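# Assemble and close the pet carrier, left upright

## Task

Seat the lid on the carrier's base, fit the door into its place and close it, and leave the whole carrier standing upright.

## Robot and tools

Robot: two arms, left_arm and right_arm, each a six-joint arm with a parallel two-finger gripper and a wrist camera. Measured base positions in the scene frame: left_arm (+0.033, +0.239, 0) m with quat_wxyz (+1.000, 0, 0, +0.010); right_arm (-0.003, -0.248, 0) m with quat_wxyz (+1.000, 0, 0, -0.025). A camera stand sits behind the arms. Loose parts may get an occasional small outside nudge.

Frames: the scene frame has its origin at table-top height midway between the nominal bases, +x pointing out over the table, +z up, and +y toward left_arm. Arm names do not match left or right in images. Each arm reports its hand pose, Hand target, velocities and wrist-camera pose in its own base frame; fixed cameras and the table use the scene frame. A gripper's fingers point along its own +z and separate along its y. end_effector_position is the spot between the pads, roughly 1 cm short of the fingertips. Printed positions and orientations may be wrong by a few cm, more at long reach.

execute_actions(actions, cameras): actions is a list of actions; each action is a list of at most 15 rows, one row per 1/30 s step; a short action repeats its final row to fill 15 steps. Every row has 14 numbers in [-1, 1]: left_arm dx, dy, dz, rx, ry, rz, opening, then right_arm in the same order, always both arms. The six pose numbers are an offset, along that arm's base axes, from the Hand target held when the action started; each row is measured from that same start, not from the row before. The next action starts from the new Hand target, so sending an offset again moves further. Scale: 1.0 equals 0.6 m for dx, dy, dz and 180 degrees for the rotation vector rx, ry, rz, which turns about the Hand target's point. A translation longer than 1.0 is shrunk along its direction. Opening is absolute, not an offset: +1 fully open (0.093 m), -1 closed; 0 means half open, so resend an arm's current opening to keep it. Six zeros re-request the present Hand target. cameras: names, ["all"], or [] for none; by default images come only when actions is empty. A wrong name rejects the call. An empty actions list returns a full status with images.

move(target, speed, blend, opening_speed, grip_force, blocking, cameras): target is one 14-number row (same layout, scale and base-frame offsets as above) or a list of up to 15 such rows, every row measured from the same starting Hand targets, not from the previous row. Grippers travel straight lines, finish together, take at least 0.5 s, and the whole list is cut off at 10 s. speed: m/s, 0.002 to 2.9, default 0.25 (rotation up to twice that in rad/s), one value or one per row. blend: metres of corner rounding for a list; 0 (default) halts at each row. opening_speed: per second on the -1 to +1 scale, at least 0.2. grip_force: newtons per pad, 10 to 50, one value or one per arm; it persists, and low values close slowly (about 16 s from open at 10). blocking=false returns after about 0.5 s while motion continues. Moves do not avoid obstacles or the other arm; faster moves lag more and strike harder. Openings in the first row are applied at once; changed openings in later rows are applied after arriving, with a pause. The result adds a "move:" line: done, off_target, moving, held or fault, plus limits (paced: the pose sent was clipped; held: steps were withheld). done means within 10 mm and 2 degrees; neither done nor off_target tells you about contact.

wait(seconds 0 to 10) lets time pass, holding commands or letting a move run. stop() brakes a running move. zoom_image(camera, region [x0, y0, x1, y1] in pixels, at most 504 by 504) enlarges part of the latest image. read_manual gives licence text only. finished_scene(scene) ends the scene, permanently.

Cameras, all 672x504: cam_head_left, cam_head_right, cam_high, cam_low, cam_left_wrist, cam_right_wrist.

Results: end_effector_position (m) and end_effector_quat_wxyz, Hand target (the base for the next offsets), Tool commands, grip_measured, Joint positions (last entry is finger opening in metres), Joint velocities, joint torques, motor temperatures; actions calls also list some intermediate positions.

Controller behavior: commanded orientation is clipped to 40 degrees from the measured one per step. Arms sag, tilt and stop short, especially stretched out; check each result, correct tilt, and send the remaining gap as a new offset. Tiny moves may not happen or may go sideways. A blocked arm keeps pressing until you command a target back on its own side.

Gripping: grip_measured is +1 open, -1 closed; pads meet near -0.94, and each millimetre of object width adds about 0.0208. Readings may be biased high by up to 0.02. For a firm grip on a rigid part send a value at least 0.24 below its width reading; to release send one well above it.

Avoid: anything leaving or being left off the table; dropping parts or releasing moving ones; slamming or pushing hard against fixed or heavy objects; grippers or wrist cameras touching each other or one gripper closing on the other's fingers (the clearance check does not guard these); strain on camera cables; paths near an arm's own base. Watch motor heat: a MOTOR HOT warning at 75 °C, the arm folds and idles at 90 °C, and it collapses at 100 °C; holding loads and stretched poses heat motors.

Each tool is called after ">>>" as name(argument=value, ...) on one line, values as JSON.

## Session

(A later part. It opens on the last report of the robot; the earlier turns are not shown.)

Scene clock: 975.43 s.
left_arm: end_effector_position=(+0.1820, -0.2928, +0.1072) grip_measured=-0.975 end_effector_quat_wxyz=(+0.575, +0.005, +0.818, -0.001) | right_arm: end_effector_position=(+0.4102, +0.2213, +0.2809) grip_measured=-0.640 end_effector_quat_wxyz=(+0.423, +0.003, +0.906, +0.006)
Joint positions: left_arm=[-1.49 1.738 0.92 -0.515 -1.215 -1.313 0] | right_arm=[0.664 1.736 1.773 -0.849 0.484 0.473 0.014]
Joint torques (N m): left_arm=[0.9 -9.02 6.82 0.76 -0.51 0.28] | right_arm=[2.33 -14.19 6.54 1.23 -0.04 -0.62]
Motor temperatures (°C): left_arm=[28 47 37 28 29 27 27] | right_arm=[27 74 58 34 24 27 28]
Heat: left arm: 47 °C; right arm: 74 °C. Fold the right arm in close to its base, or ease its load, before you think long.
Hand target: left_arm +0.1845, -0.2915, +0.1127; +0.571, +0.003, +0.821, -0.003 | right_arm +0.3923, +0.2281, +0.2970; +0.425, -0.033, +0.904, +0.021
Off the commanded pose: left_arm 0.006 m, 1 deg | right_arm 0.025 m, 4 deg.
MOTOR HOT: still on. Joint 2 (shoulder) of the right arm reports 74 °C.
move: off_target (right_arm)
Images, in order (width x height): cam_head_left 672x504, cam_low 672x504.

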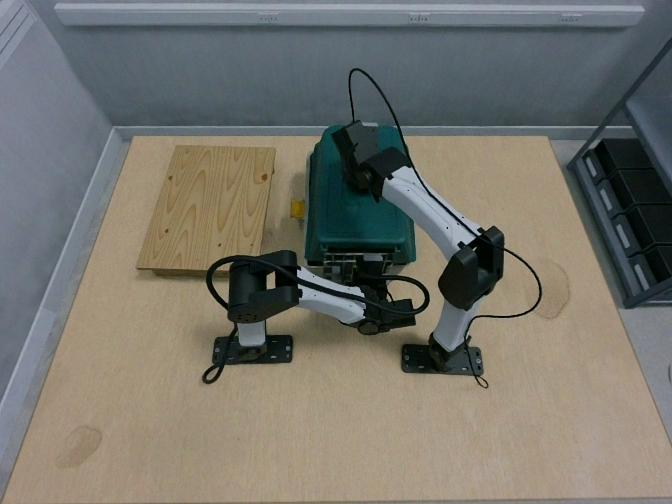

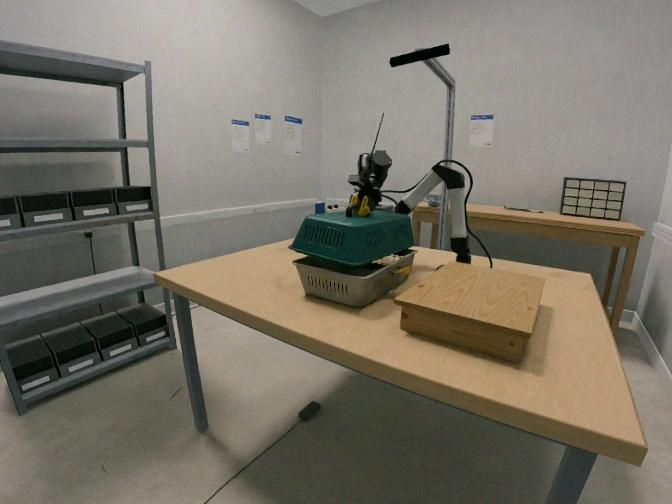

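>>> move(target=[0,0,0,0,0,0,-1, -0.006,0.0,-0.02,0,0.008,0.004,-1], speed=0.04, cameras=["cam_head_left","cam_low"])

>>> zoom_image(camera="cam_low", region=[270, 190, 430, 310])

>>> zoom_image(camera="cam_head_left", region=[312, 232, 347, 260])

>>> zoom_image(camera="cam_head_left", region=[380, 232, 415, 260])

Scene clock: 987.00 s.
left_arm: end_effector_position=(+0.1819, -0.2930, +0.1071) grip_measured=-0.975 end_effector_quat_wxyz=(+0.575, +0.004, +0.818, -0.001) | right_arm: end_effector_position=(+0.4099, +0.2213, +0.2779) grip_measured=-0.640 end_effector_quat_wxyz=(+0.427, +0.003, +0.904, +0.010)
Joint positions: left_arm=[-1.49 1.738 0.92 -0.514 -1.214 -1.313 0] | right_arm=[0.664 1.72 1.733 -0.812 0.483 0.471 0.014]
Joint torques (N m): left_arm=[0.88 -9.02 6.83 0.75 -0.52 0.28] | right_arm=[2.14 -13.74 6.11 1.03 -0.23 -0.58]
Motor temperatures (°C): left_arm=[28 47 37 28 29 27 27] | right_arm=[27 77 57 33 24 27 28]
Heat: left arm: 47 °C; right arm: 77 °C. Fold the right arm in close to its base, or ease its load, before you think long.
Hand target: left_arm +0.1845, -0.2915, +0.1127; +0.571, +0.003, +0.821, -0.003 | right_arm +0.3887, +0.2282, +0.2850; +0.414, -0.039, +0.909, +0.024
Off the commanded pose: left_arm 0.006 m, 1 deg | right_arm 0.023 m, 5 deg.
MOTOR HOT: still on. Joint 2 (shoulder) of the right arm reports 77 °C.
move: off_target (right_arm)
Images, in order (width x height): cam_head_left 672x504, cam_low 672x504.

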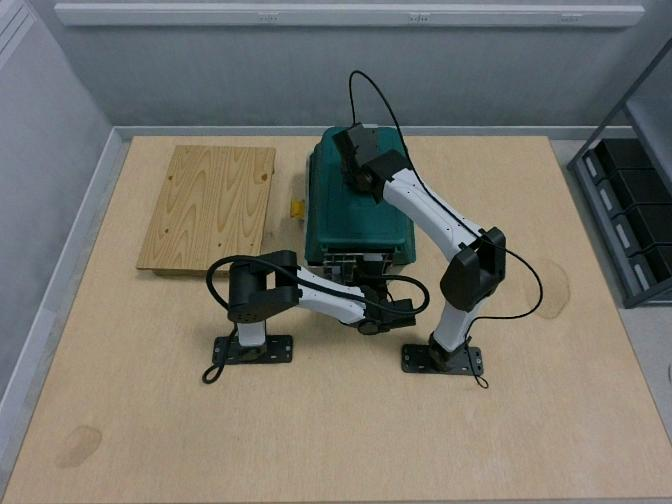

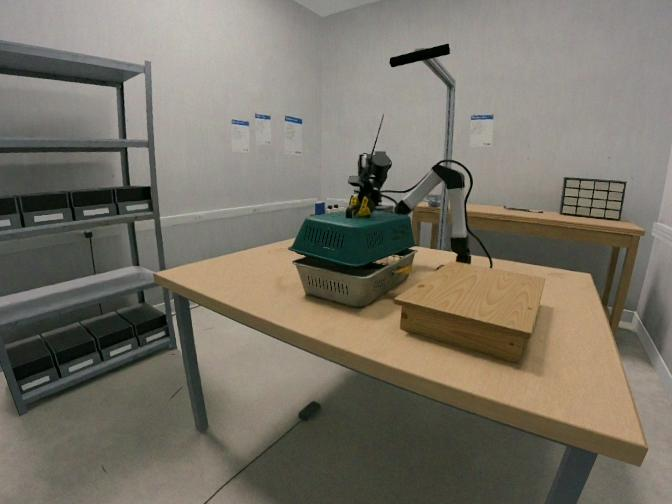

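Scaled by 3.150 from the camera's 672x504 image, which has a finer 960x720 frame.

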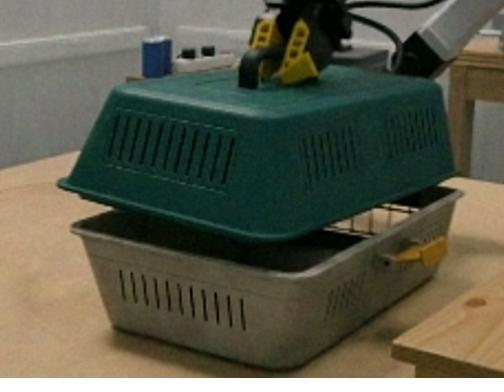

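Scaled by 14.400 from the camera's 672x504 image, which has a finer 960x720 frame.

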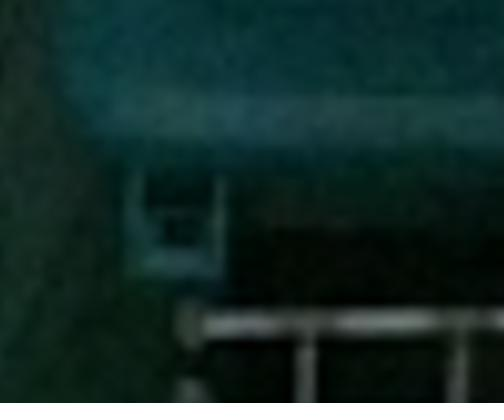

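Scaled by 14.400 from the camera's 672x504 image, which has a finer 960x720 frame.

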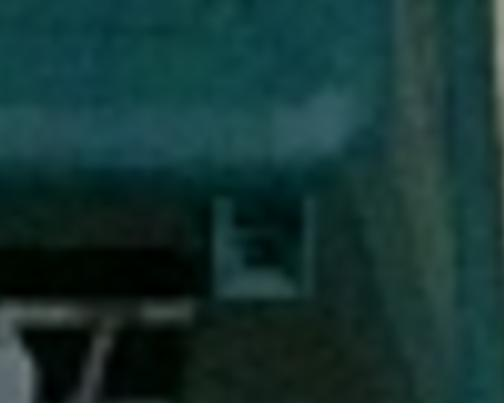

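>>> move(target=[0,0,0,0,0,0,-1, 0.002,-0.001,-0.015,0,0,0.004,-1], speed=0.04, cameras=["cam_head_left","cam_low"])

>>> zoom_image(camera="cam_low", region=[270, 190, 430, 310])

>>> zoom_image(camera="cam_head_left", region=[312, 232, 347, 260])

>>> zoom_image(camera="cam_head_left", region=[380, 232, 415, 260])

Scene clock: 1006.37 s.
left_arm: end_effector_position=(+0.1817, -0.2941, +0.1066) grip_measured=-0.975 end_effector_quat_wxyz=(+0.573, +0.003, +0.819, -0.005) | right_arm: end_effector_position=(+0.4098, +0.2225, +0.2697) grip_measured=-0.640 end_effector_quat_wxyz=(+0.429, -0.001, +0.903, +0.013)
Joint positions: left_arm=[-1.49 1.738 0.92 -0.507 -1.21 -1.313 0] | right_arm=[0.664 1.708 1.681 -0.764 0.476 0.462 0.014]
Joint torques (N m): left_arm=[0.9 -9.03 6.82 0.69 -0.57 0.28] | right_arm=[1.58 -13.71 6.05 1.02 -0.28 -0.63]
Motor temperatures (°C): left_arm=[28 47 37 28 29 27 27] | right_arm=[27 81 56 32 24 27 28]
Heat: left arm: 47 °C; right arm: 81 °C. Fold the right arm in close to its base, or ease its load, before you think long.
Hand target: left_arm +0.1845, -0.2915, +0.1127; +0.571, +0.003, +0.821, -0.003 | right_arm +0.3899, +0.2276, +0.2760; +0.413, -0.044, +0.909, +0.027
Off the commanded pose: left_arm 0.007 m, 0 deg | right_arm 0.021 m, 6 deg.
MOTOR HOT: still on. Joint 2 (shoulder) of the right arm reports 81 °C.
move: off_target (right_arm)
Images, in order (width x height): cam_head_left 672x504, cam_low 672x504.

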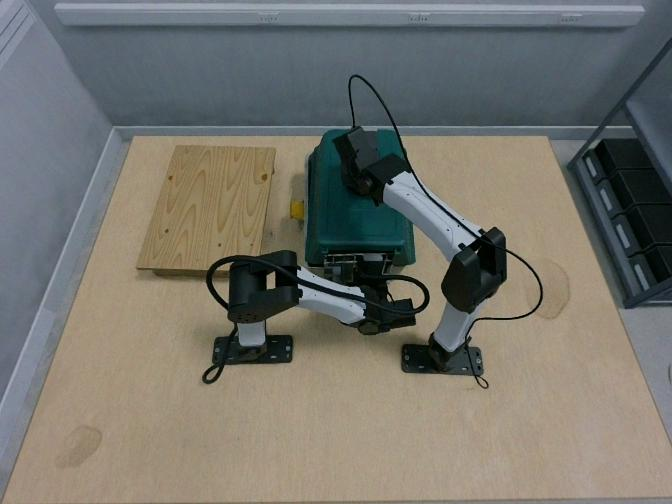

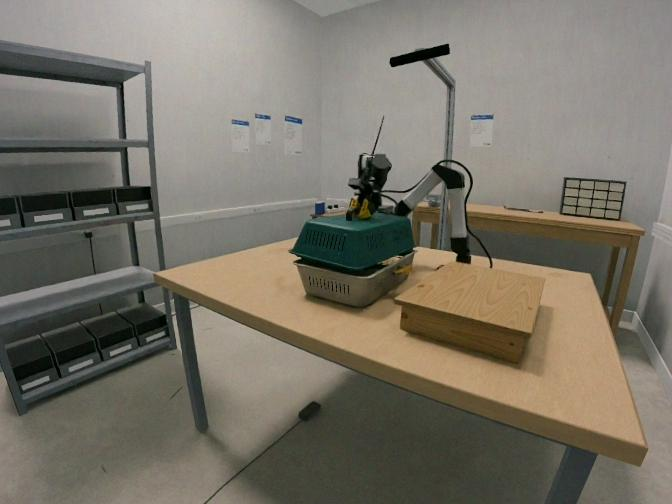

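Scaled by 3.150 from the camera's 672x504 image, which has a finer 960x720 frame.

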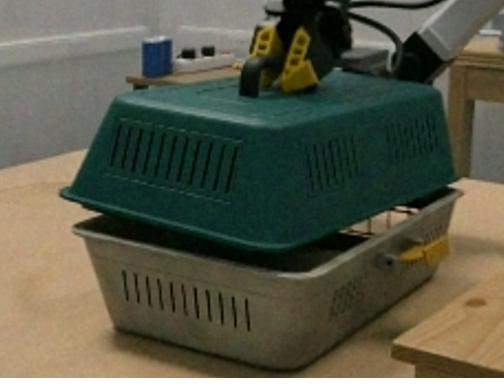

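Scaled by 14.400 from the camera's 672x504 image, which has a finer 960x720 frame.

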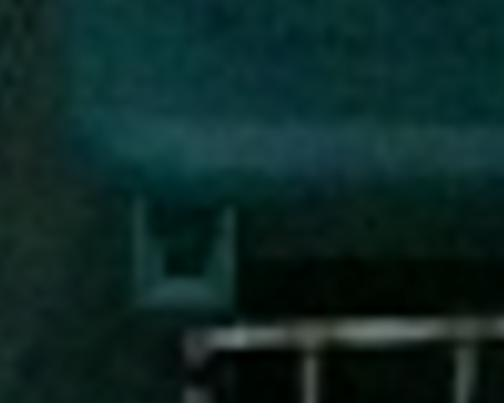

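Scaled by 14.400 from the camera's 672x504 image, which has a finer 960x720 frame.

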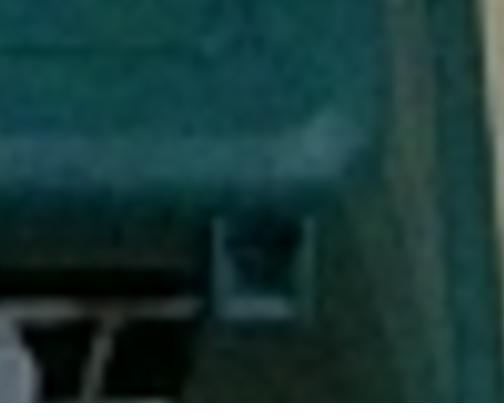

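>>> move(target=[[0,0,0,0,0,0,-1, 0.025,0.003,0.02,0.008,0,-0.006,-1],[0,0,0,0,0,0,-1, 0.042,0.003,0.012,0.008,0,-0.006,-1]], speed=0.08, cameras=["cam_head_left","cam_low"])

>>> zoom_image(camera="cam_head_left", region=[300, 225, 430, 275])

>>> zoom_image(camera="cam_low", region=[270, 190, 430, 310])

Scene clock: 1026.57 s.
left_arm: end_effector_position=(+0.1818, -0.2944, +0.1067) grip_measured=-0.975 end_effector_quat_wxyz=(+0.573, +0.003, +0.819, -0.005) | right_arm: end_effector_position=(+0.4141, +0.2239, +0.2648) grip_measured=-0.640 end_effector_quat_wxyz=(+0.402, -0.010, +0.915, +0.021)
Joint positions: left_arm=[-1.49 1.738 0.92 -0.505 -1.21 -1.311 0] | right_arm=[0.64 1.749 1.749 -0.829 0.415 0.456 0.014]
Joint torques (N m): left_arm=[0.9 -9.05 6.8 0.67 -0.57 0.26] | right_arm=[0.21 -10.7 10.21 1.42 -0.02 -0.59]
Motor temperatures (°C): left_arm=[28 47 37 28 29 27 27] | right_arm=[27 78 57 31 24 27 28]
Heat: left arm: 47 °C; right arm: 78 °C. Fold the right arm in close to its base, or ease its load, before you think long.
Hand target: left_arm +0.1845, -0.2915, +0.1127; +0.571, +0.003, +0.821, -0.003 | right_arm +0.4151, +0.2293, +0.2832; +0.414, -0.030, +0.909, +0.035
Off the commanded pose: left_arm 0.007 m, 0 deg | right_arm 0.019 m, 3 deg.
MOTOR HOT: still on. Joint 2 (shoulder) of the right arm reports 78 °C.
move: off_target (right_arm)
Images, in order (width x height): cam_head_left 672x504, cam_low 672x504.

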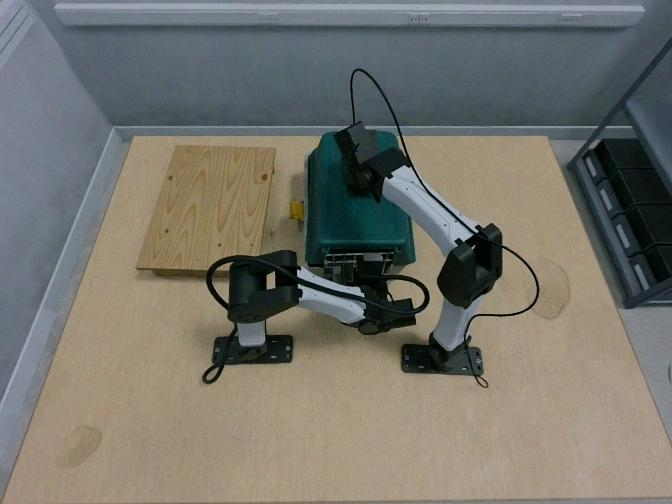

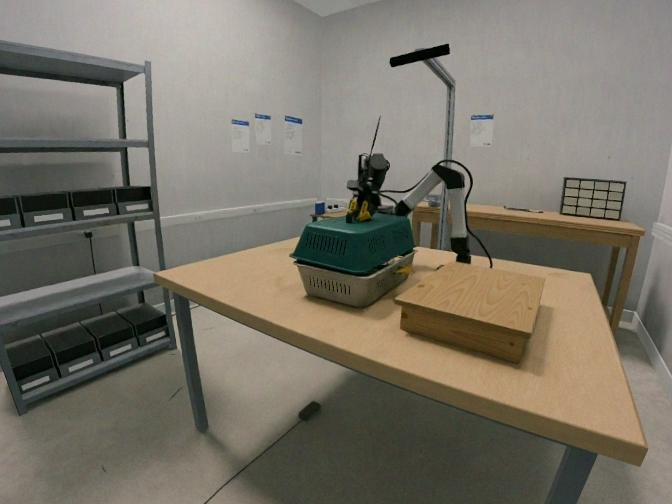

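Scaled by 3.877 from the camera's 672x504 image, which has a finer 960x720 frame.

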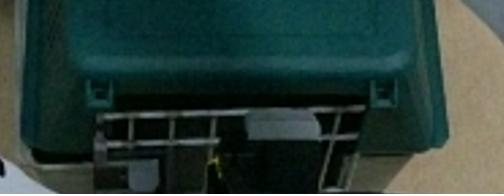

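Scaled by 3.150 from the camera's 672x504 image, which has a finer 960x720 frame.

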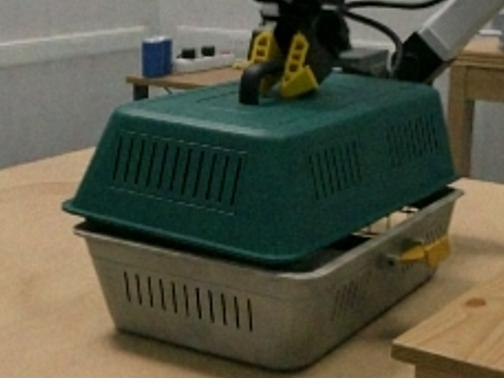

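>>> move(target=[0,0,0,0,0,0,-1, -0.002,0.008,0.01,-0.012,0,-0.005,-1], speed=0.06, cameras=["cam_head_left","cam_low"])

>>> zoom_image(camera="cam_head_left", region=[300, 225, 430, 275])

>>> zoom_image(camera="cam_low", region=[270, 190, 430, 310])

Scene clock: 1041.40 s.
left_arm: end_effector_position=(+0.1818, -0.2944, +0.1067) grip_measured=-0.975 end_effector_quat_wxyz=(+0.573, +0.003, +0.819, -0.005) | right_arm: end_effector_position=(+0.4135, +0.2252, +0.2681) grip_measured=-0.640 end_effector_quat_wxyz=(+0.393, -0.015, +0.919, +0.005)
Joint positions: left_arm=[-1.49 1.738 0.92 -0.504 -1.21 -1.311 0] | right_arm=[0.65 1.785 1.823 -0.904 0.434 0.456 0.014]
Joint torques (N m): left_arm=[0.91 -9.05 6.79 0.67 -0.57 0.26] | right_arm=[1.62 -10.71 10.48 1.43 0.28 -0.48]
Motor temperatures (°C): left_arm=[28 47 37 28 29 27 27] | right_arm=[27 75 61 32 24 27 28]
Heat: left arm: 47 °C; right arm: 75 °C. Fold the right arm in close to its base, or ease its load, before you think long.
Hand target: left_arm +0.1845, -0.2915, +0.1127; +0.571, +0.003, +0.821, -0.003 | right_arm +0.4139, +0.2342, +0.2893; +0.414, -0.031, +0.910, +0.014
Off the commanded pose: left_arm 0.007 m, 0 deg | right_arm 0.023 m, 3 deg.
MOTOR HOT: still on. Joint 2 (shoulder) of the right arm reports 75 °C.
move: off_target (right_arm)
Images, in order (width x height): cam_head_left 672x504, cam_low 672x504.

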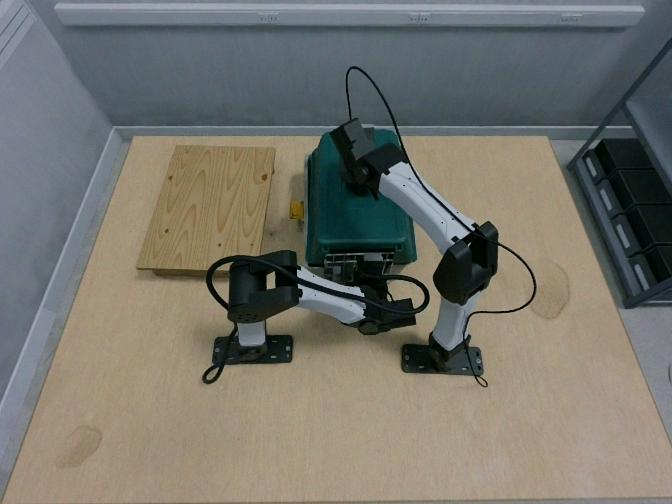

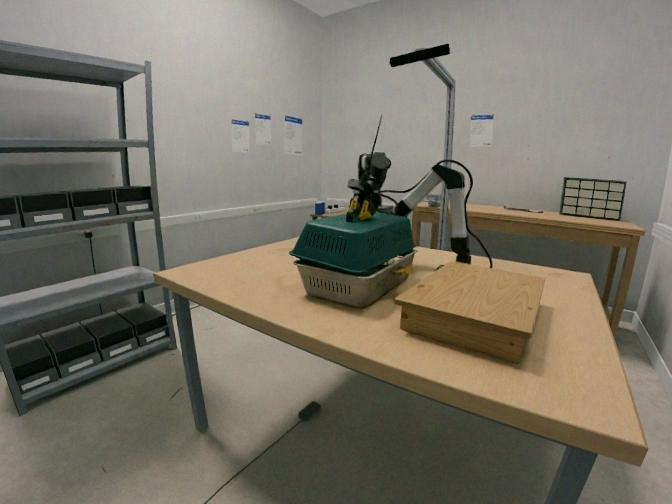

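Scaled by 3.877 from the camera's 672x504 image, which has a finer 960x720 frame.

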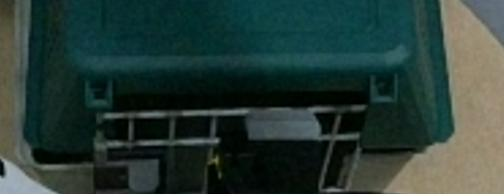

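Scaled by 3.150 from the camera's 672x504 image, which has a finer 960x720 frame.

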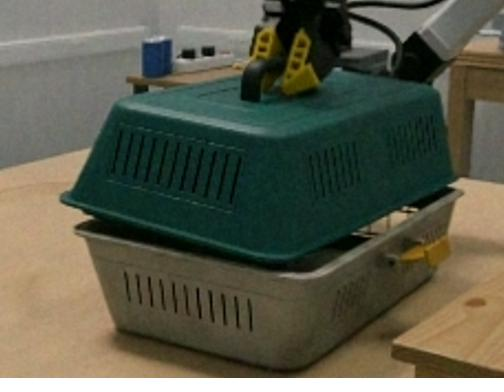

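>>> zoom_image(camera="cam_head_left", region=[312, 232, 347, 260])

>>> zoom_image(camera="cam_head_left", region=[380, 232, 415, 260])

Scaled by 14.400 from the camera's 672x504 image, which has a finer 960x720 frame.

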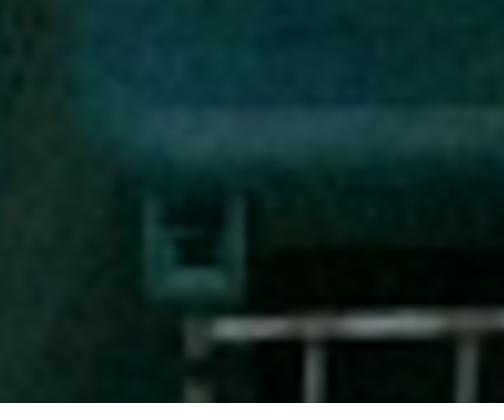

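Scaled by 14.400 from the camera's 672x504 image, which has a finer 960x720 frame.

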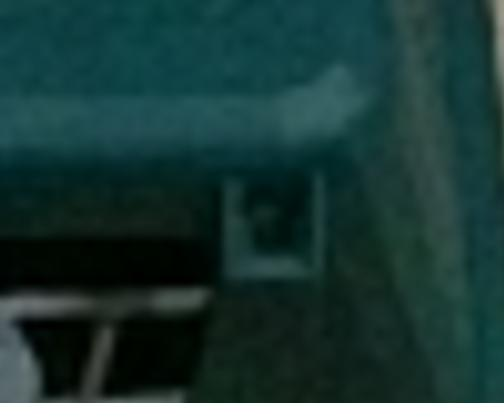

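>>> move(target=[0,0,0,0,0,0,-1, 0,0.002,-0.02,0,0,0,-1], speed=0.04, cameras=["cam_head_left","cam_low"])

>>> zoom_image(camera="cam_head_left", region=[312, 232, 347, 260])

>>> zoom_image(camera="cam_head_left", region=[380, 232, 415, 260])

>>> zoom_image(camera="cam_low", region=[270, 190, 430, 310])

Scene clock: 1073.67 s.
left_arm: end_effector_position=(+0.1818, -0.2944, +0.1067) grip_measured=-0.975 end_effector_quat_wxyz=(+0.573, +0.003, +0.819, -0.005) | right_arm: end_effector_position=(+0.4151, +0.2256, +0.2654) grip_measured=-0.640 end_effector_quat_wxyz=(+0.396, -0.013, +0.918, +0.004)
Joint positions: left_arm=[-1.49 1.738 0.92 -0.504 -1.21 -1.311 0] | right_arm=[0.65 1.785 1.809 -0.886 0.439 0.456 0.014]
Joint torques (N m): left_arm=[0.9 -9.03 6.79 0.66 -0.57 0.26] | right_arm=[1.8 -11.43 6.94 1.69 0.24 -0.44]
Motor temperatures (°C): left_arm=[28 47 37 27 29 27 27] | right_arm=[27 67 64 32 24 27 28]
Heat: left arm: 47 °C; right arm: 67 °C.
Hand target: left_arm +0.1845, -0.2915, +0.1127; +0.571, +0.003, +0.821, -0.003 | right_arm +0.4139, +0.2353, +0.2771; +0.414, -0.031, +0.910, +0.014
Off the commanded pose: left_arm 0.007 m, 0 deg | right_arm 0.015 m, 3 deg.
MOTOR HOT: cleared for the motors of the right arm.
move: off_target (right_arm)
Images, in order (width x height): cam_head_left 672x504, cam_low 672x504.

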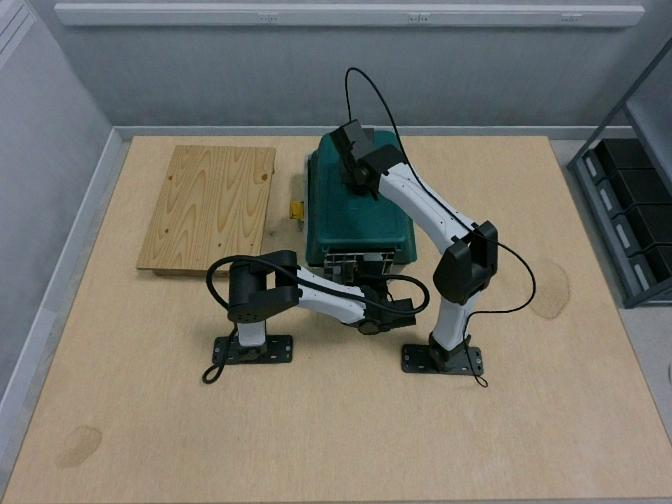

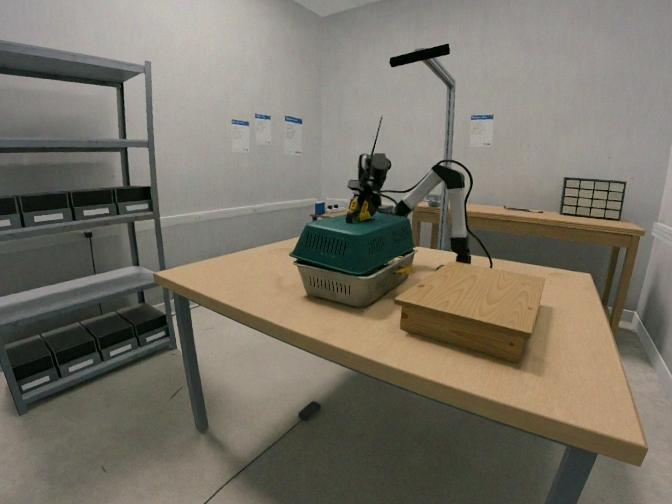

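Scaled by 14.400 from the camera's 672x504 image, which has a finer 960x720 frame.

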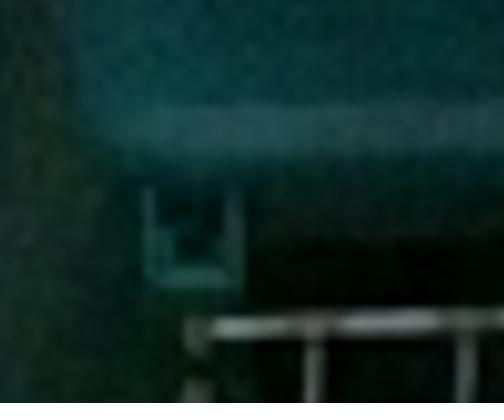

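Scaled by 14.400 from the camera's 672x504 image, which has a finer 960x720 frame.

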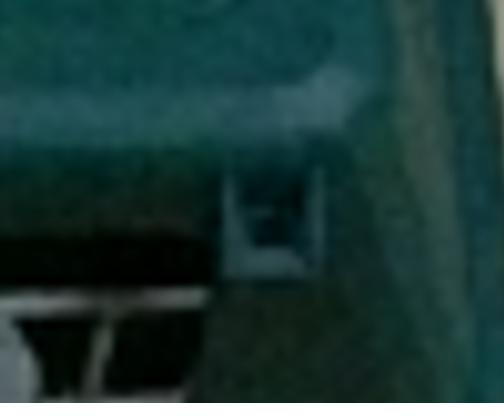

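Scaled by 3.150 from the camera's 672x504 image, which has a finer 960x720 frame.

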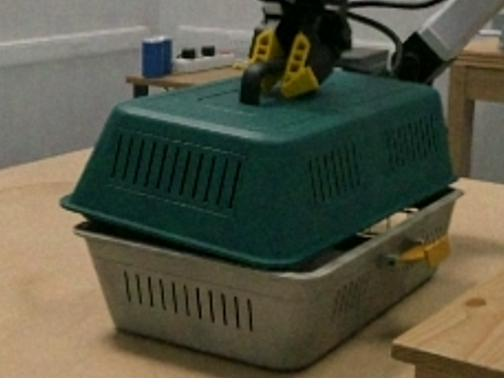

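>>> move(target=[0,0,0,0,0,0,-1, -0.006,0.0,-0.02,0,0,0,-1], speed=0.04, cameras=["cam_head_left","cam_low","cam_left_wrist"])

>>> zoom_image(camera="cam_head_left", region=[312, 232, 347, 260])

>>> zoom_image(camera="cam_head_left", region=[380, 232, 415, 260])

>>> zoom_image(camera="cam_low", region=[270, 190, 430, 310])

Scene clock: 1087.87 s.
left_arm: end_effector_position=(+0.1818, -0.2944, +0.1067) grip_measured=-0.975 end_effector_quat_wxyz=(+0.573, +0.003, +0.819, -0.005) | right_arm: end_effector_position=(+0.4145, +0.2254, +0.2596) grip_measured=-0.640 end_effector_quat_wxyz=(+0.405, -0.011, +0.914, +0.003)
Joint positions: left_arm=[-1.49 1.738 0.92 -0.504 -1.21 -1.311 0] | right_arm=[0.656 1.764 1.746 -0.828 0.456 0.456 0.014]
Joint torques (N m): left_arm=[0.88 -9.05 6.79 0.66 -0.57 0.26] | right_arm=[1.84 -11.4 5.96 1.66 0.13 -0.4]
Motor temperatures (°C): left_arm=[28 47 37 27 29 27 27] | right_arm=[27 66 61 34 24 27 28]
Heat: left arm: 47 °C; right arm: 66 °C.
Hand target: left_arm +0.1845, -0.2915, +0.1127; +0.571, +0.003, +0.821, -0.003 | right_arm +0.4103, +0.2354, +0.2652; +0.414, -0.031, +0.910, +0.014
Off the commanded pose: left_arm 0.007 m, 0 deg | right_arm 0.012 m, 3 deg.
move: off_target (right_arm)
Images, in order (width x height): cam_head_left 672x504, cam_low 672x504, cam_left_wrist 672x504.

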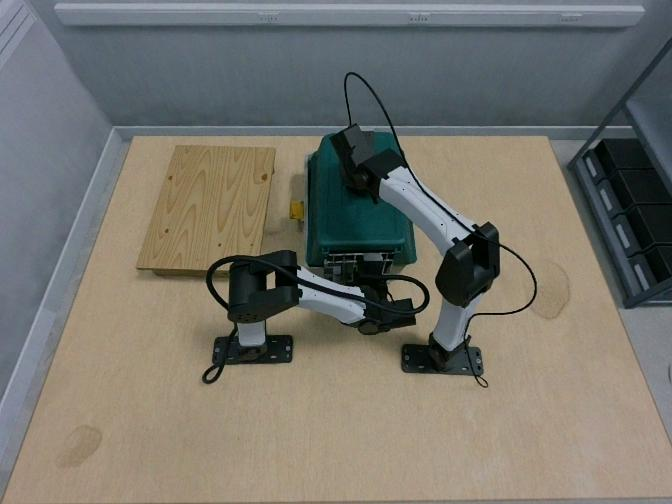

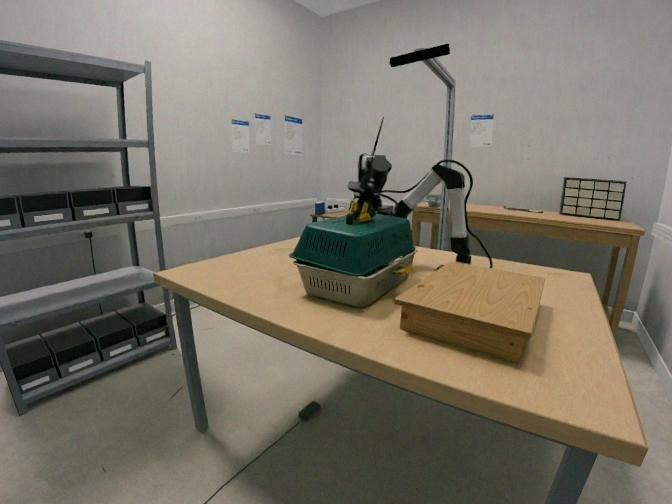

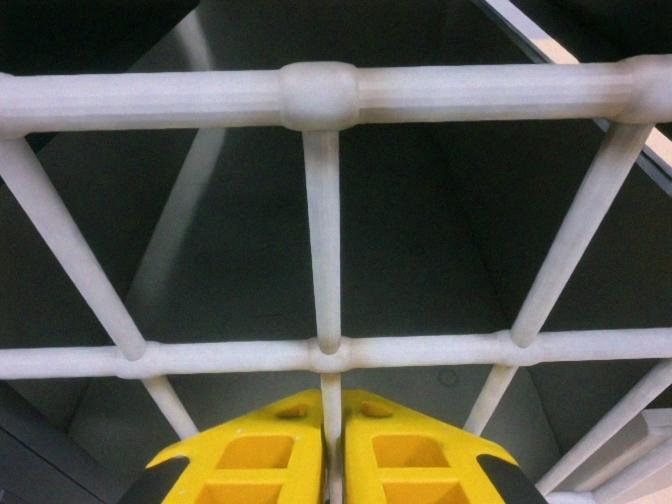

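Scaled by 14.400 from the camera's 672x504 image, which has a finer 960x720 frame.

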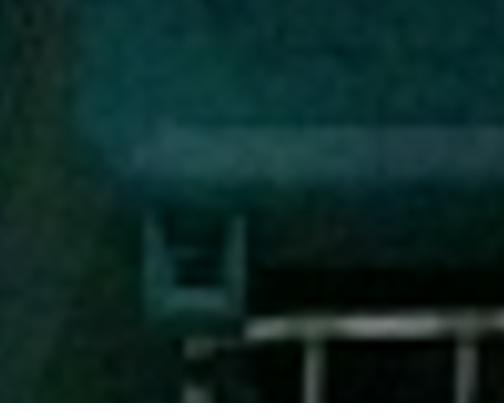

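Scaled by 14.400 from the camera's 672x504 image, which has a finer 960x720 frame.

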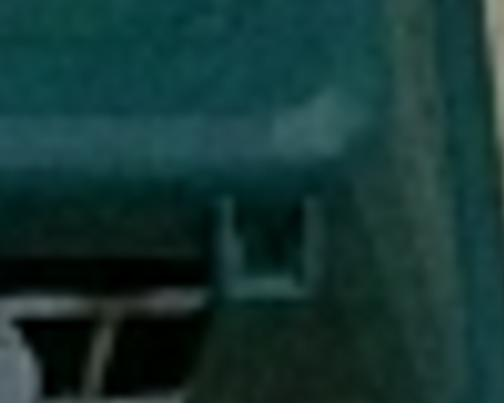

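Scaled by 3.150 from the camera's 672x504 image, which has a finer 960x720 frame.

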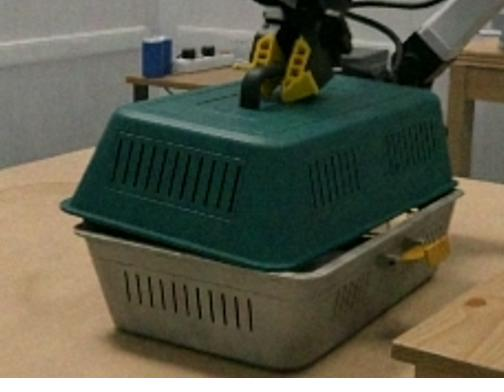

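>>> move(target=[0,0,0,0,0,0,-1, 0,0.013,0.01,0,0,0,-1], speed=0.04, cameras=["cam_head_left"])

>>> zoom_image(camera="cam_head_left", region=[312, 232, 347, 260])

>>> zoom_image(camera="cam_head_left", region=[380, 232, 415, 260])

Scene clock: 1107.33 s.
left_arm: end_effector_position=(+0.1818, -0.2944, +0.1067) grip_measured=-0.975 end_effector_quat_wxyz=(+0.573, +0.003, +0.819, -0.005) | right_arm: end_effector_position=(+0.4136, +0.2271, +0.2611) grip_measured=-0.640 end_effector_quat_wxyz=(+0.407, -0.013, +0.913, -0.001)
Joint positions: left_arm=[-1.49 1.738 0.92 -0.504 -1.21 -1.311 0] | right_arm=[0.664 1.767 1.754 -0.834 0.468 0.456 0.014]
Joint torques (N m): left_arm=[0.9 -9.05 6.78 0.66 -0.57 0.26] | right_arm=[2.55 -9.65 9.78 1.39 0.12 -0.27]
Motor temperatures (°C): left_arm=[28 47 37 27 29 27 27] | right_arm=[27 68 58 34 24 27 28]
Heat: left arm: 47 °C; right arm: 68 °C.
Hand target: left_arm +0.1845, -0.2915, +0.1127; +0.571, +0.003, +0.821, -0.003 | right_arm +0.4103, +0.2431, +0.2713; +0.414, -0.031, +0.910, +0.014
Off the commanded pose: left_arm 0.007 m, 0 deg | right_arm 0.019 m, 3 deg.
move: off_target (right_arm)
Images, in order (width x height): cam_head_left 672x504.

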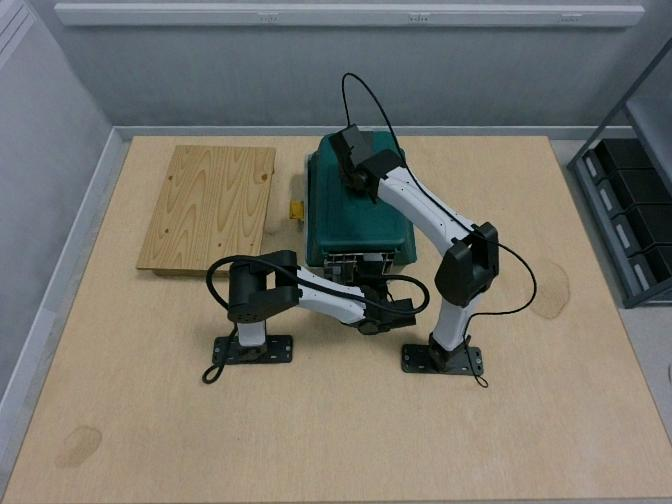

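Scaled by 14.400 from the camera's 672x504 image, which has a finer 960x720 frame.

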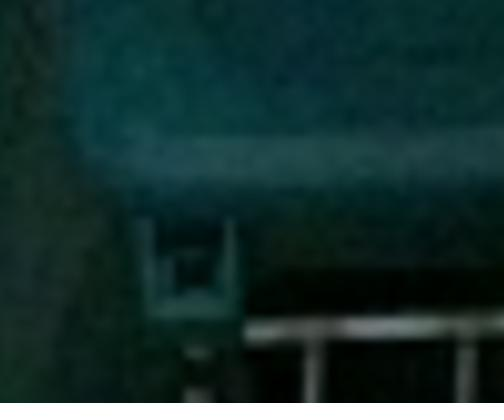

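Scaled by 14.400 from the camera's 672x504 image, which has a finer 960x720 frame.

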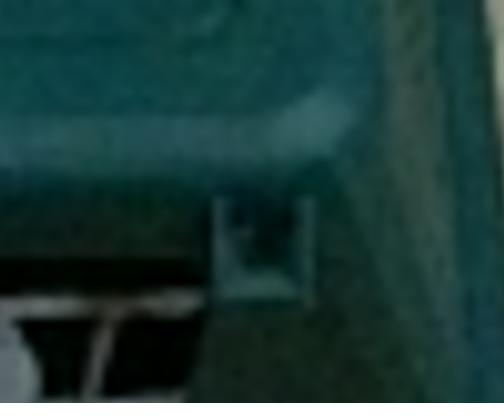

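>>> move(target=[[0,0,0,0,0,0,-1, 0,0.008,-0.005,0,0,0,-1],[0,0,0,0,0,0,-1, -0.003,0.008,-0.04,0,0.006,0,-1]], speed=0.04, cameras=["cam_head_left","cam_low"])

>>> zoom_image(camera="cam_head_left", region=[312, 232, 347, 260])

>>> zoom_image(camera="cam_head_left", region=[380, 232, 415, 260])

>>> zoom_image(camera="cam_low", region=[270, 190, 430, 310])

Scene clock: 1118.97 s.
left_arm: end_effector_position=(+0.1827, -0.2938, +0.1065) grip_measured=-0.975 end_effector_quat_wxyz=(+0.573, +0.000, +0.820, -0.005) | right_arm: end_effector_position=(+0.4155, +0.2307, +0.2577) grip_measured=-0.640 end_effector_quat_wxyz=(+0.416, -0.008, +0.909, -0.001)
Joint positions: left_arm=[-1.487 1.738 0.92 -0.505 -1.208 -1.314 0] | right_arm=[0.674 1.768 1.728 -0.794 0.487 0.464 0.014]
Joint torques (N m): left_arm=[0.54 -9.03 6.79 0.66 -0.59 0.3] | right_arm=[2.51 -9.58 5.2 1.58 -0.07 -0.17]
Motor temperatures (°C): left_arm=[28 47 37 27 29 27 27] | right_arm=[27 67 60 33 24 27 28]
Heat: left arm: 47 °C; right arm: 67 °C.
Hand target: left_arm +0.1845, -0.2915, +0.1127; +0.571, +0.003, +0.821, -0.003 | right_arm +0.4085, +0.2480, +0.2470; +0.405, -0.031, +0.914, +0.014
Off the commanded pose: left_arm 0.007 m, 0 deg | right_arm 0.021 m, 3 deg.
move: off_target (right_arm)
Images, in order (width x height): cam_head_left 672x504, cam_low 672x504.

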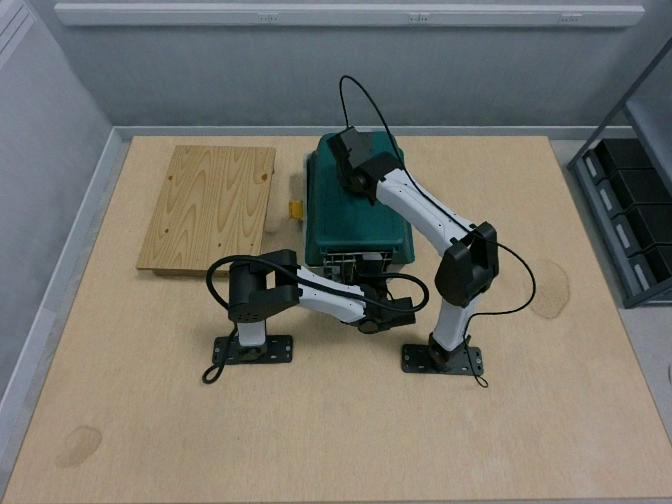

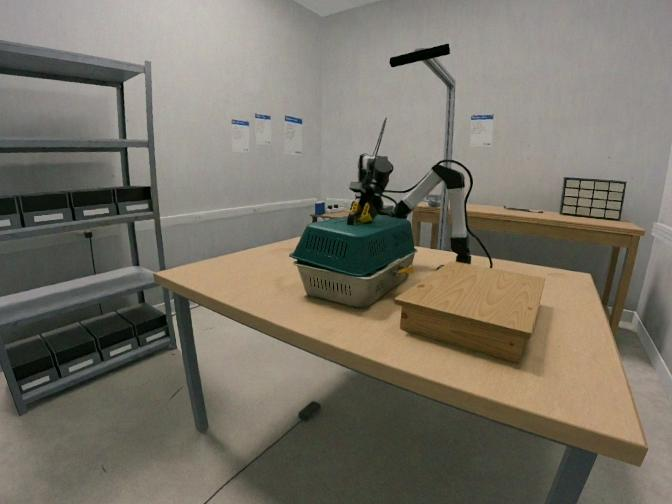

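Scaled by 14.400 from the camera's 672x504 image, which has a finer 960x720 frame.

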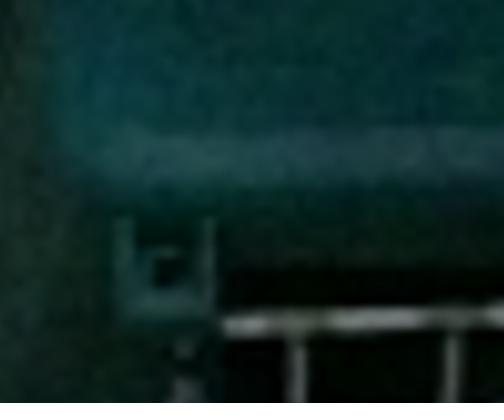

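Scaled by 14.400 from the camera's 672x504 image, which has a finer 960x720 frame.

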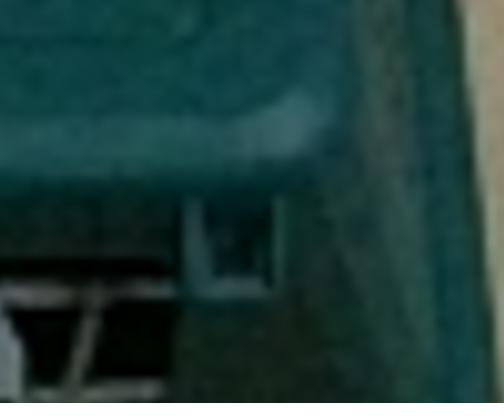

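Scaled by 3.150 from the camera's 672x504 image, which has a finer 960x720 frame.

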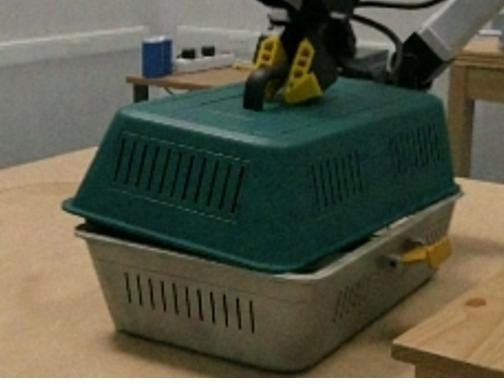

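>>> move(target=[0,0,0,0,0,0,-1, 0,-0.012,-0.03,0,0.014,0,-1], speed=0.04, cameras=["cam_head_left","cam_low","cam_high"])

>>> zoom_image(camera="cam_head_left", region=[312, 232, 347, 260])

>>> zoom_image(camera="cam_head_left", region=[380, 232, 415, 260])

>>> zoom_image(camera="cam_low", region=[270, 190, 430, 310])

>>> zoom_image(camera="cam_high", region=[230, 230, 550, 400])

Scene clock: 1130.73 s.
left_arm: end_effector_position=(+0.1827, -0.2937, +0.1064) grip_measured=-0.975 end_effector_quat_wxyz=(+0.573, +0.000, +0.820, -0.005) | right_arm: end_effector_position=(+0.4155, +0.2296, +0.2555) grip_measured=-0.640 end_effector_quat_wxyz=(+0.421, -0.004, +0.907, +0.004)
Joint positions: left_arm=[-1.487 1.738 0.92 -0.506 -1.208 -1.316 0] | right_arm=[0.671 1.752 1.691 -0.758 0.485 0.467 0.014]
Joint torques (N m): left_arm=[0.54 -9.02 6.82 0.67 -0.59 0.32] | right_arm=[0.73 -8.32 4.56 1.33 -0.37 -0.17]
Motor temperatures (°C): left_arm=[28 48 37 27 29 27 27] | right_arm=[27 65 58 33 24 27 28]
Heat: left arm: 48 °C; right arm: 65 °C.
Hand target: left_arm +0.1845, -0.2915, +0.1128; +0.571, +0.003, +0.821, -0.003 | right_arm +0.4085, +0.2407, +0.2291; +0.385, -0.031, +0.922, +0.015
Off the commanded pose: left_arm 0.007 m, 1 deg | right_arm 0.030 m, 6 deg.
move: off_target (right_arm)
Images, in order (width x height): cam_head_left 672x504, cam_high 672x504, cam_low 672x504.

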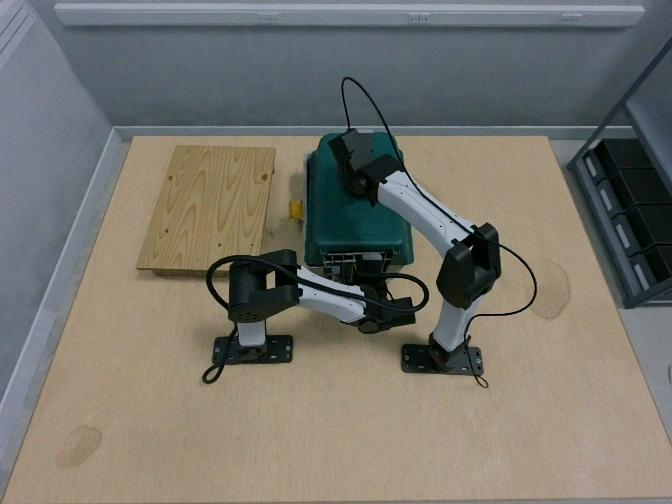

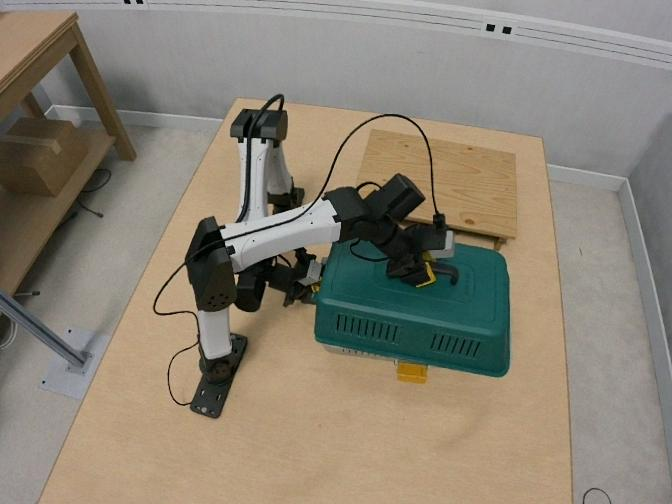

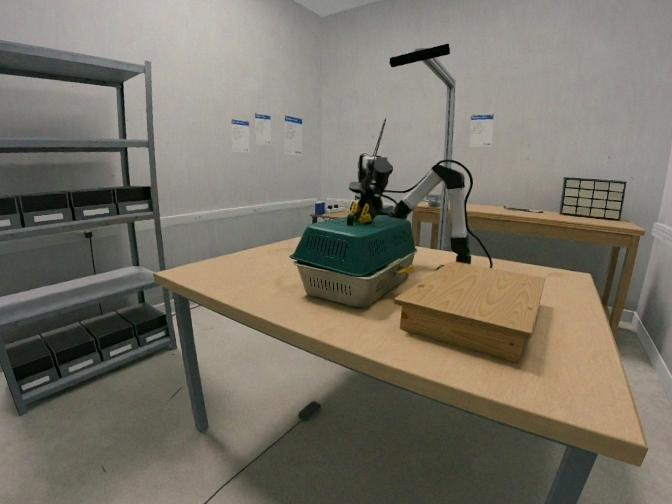

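Scaled by 14.400 from the camera's 672x504 image, which has a finer 960x720 frame.

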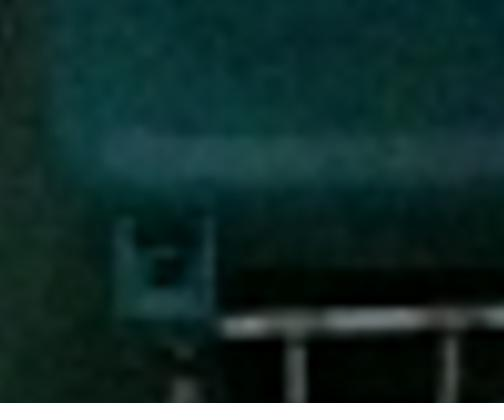

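Scaled by 14.400 from the camera's 672x504 image, which has a finer 960x720 frame.

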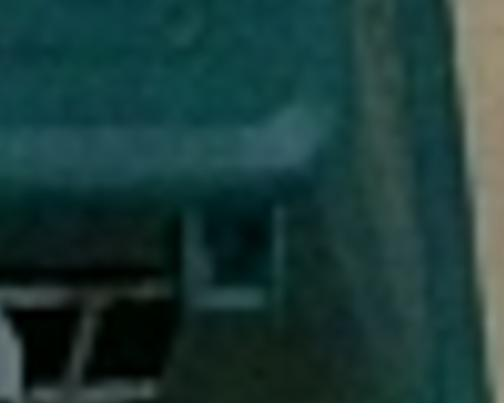

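Scaled by 3.150 from the camera's 672x504 image, which has a finer 960x720 frame.

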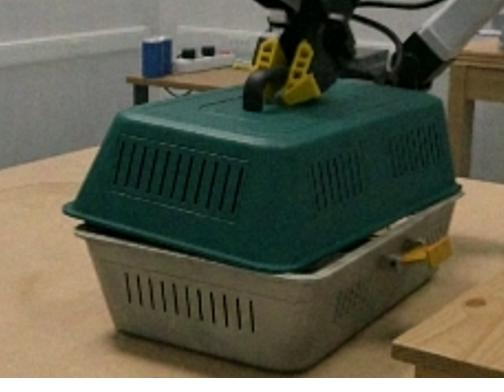

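Scaled by 1.575 from the camera's 672x504 image, which has a finer 960x720 frame.

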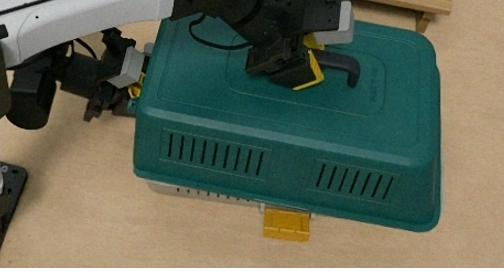

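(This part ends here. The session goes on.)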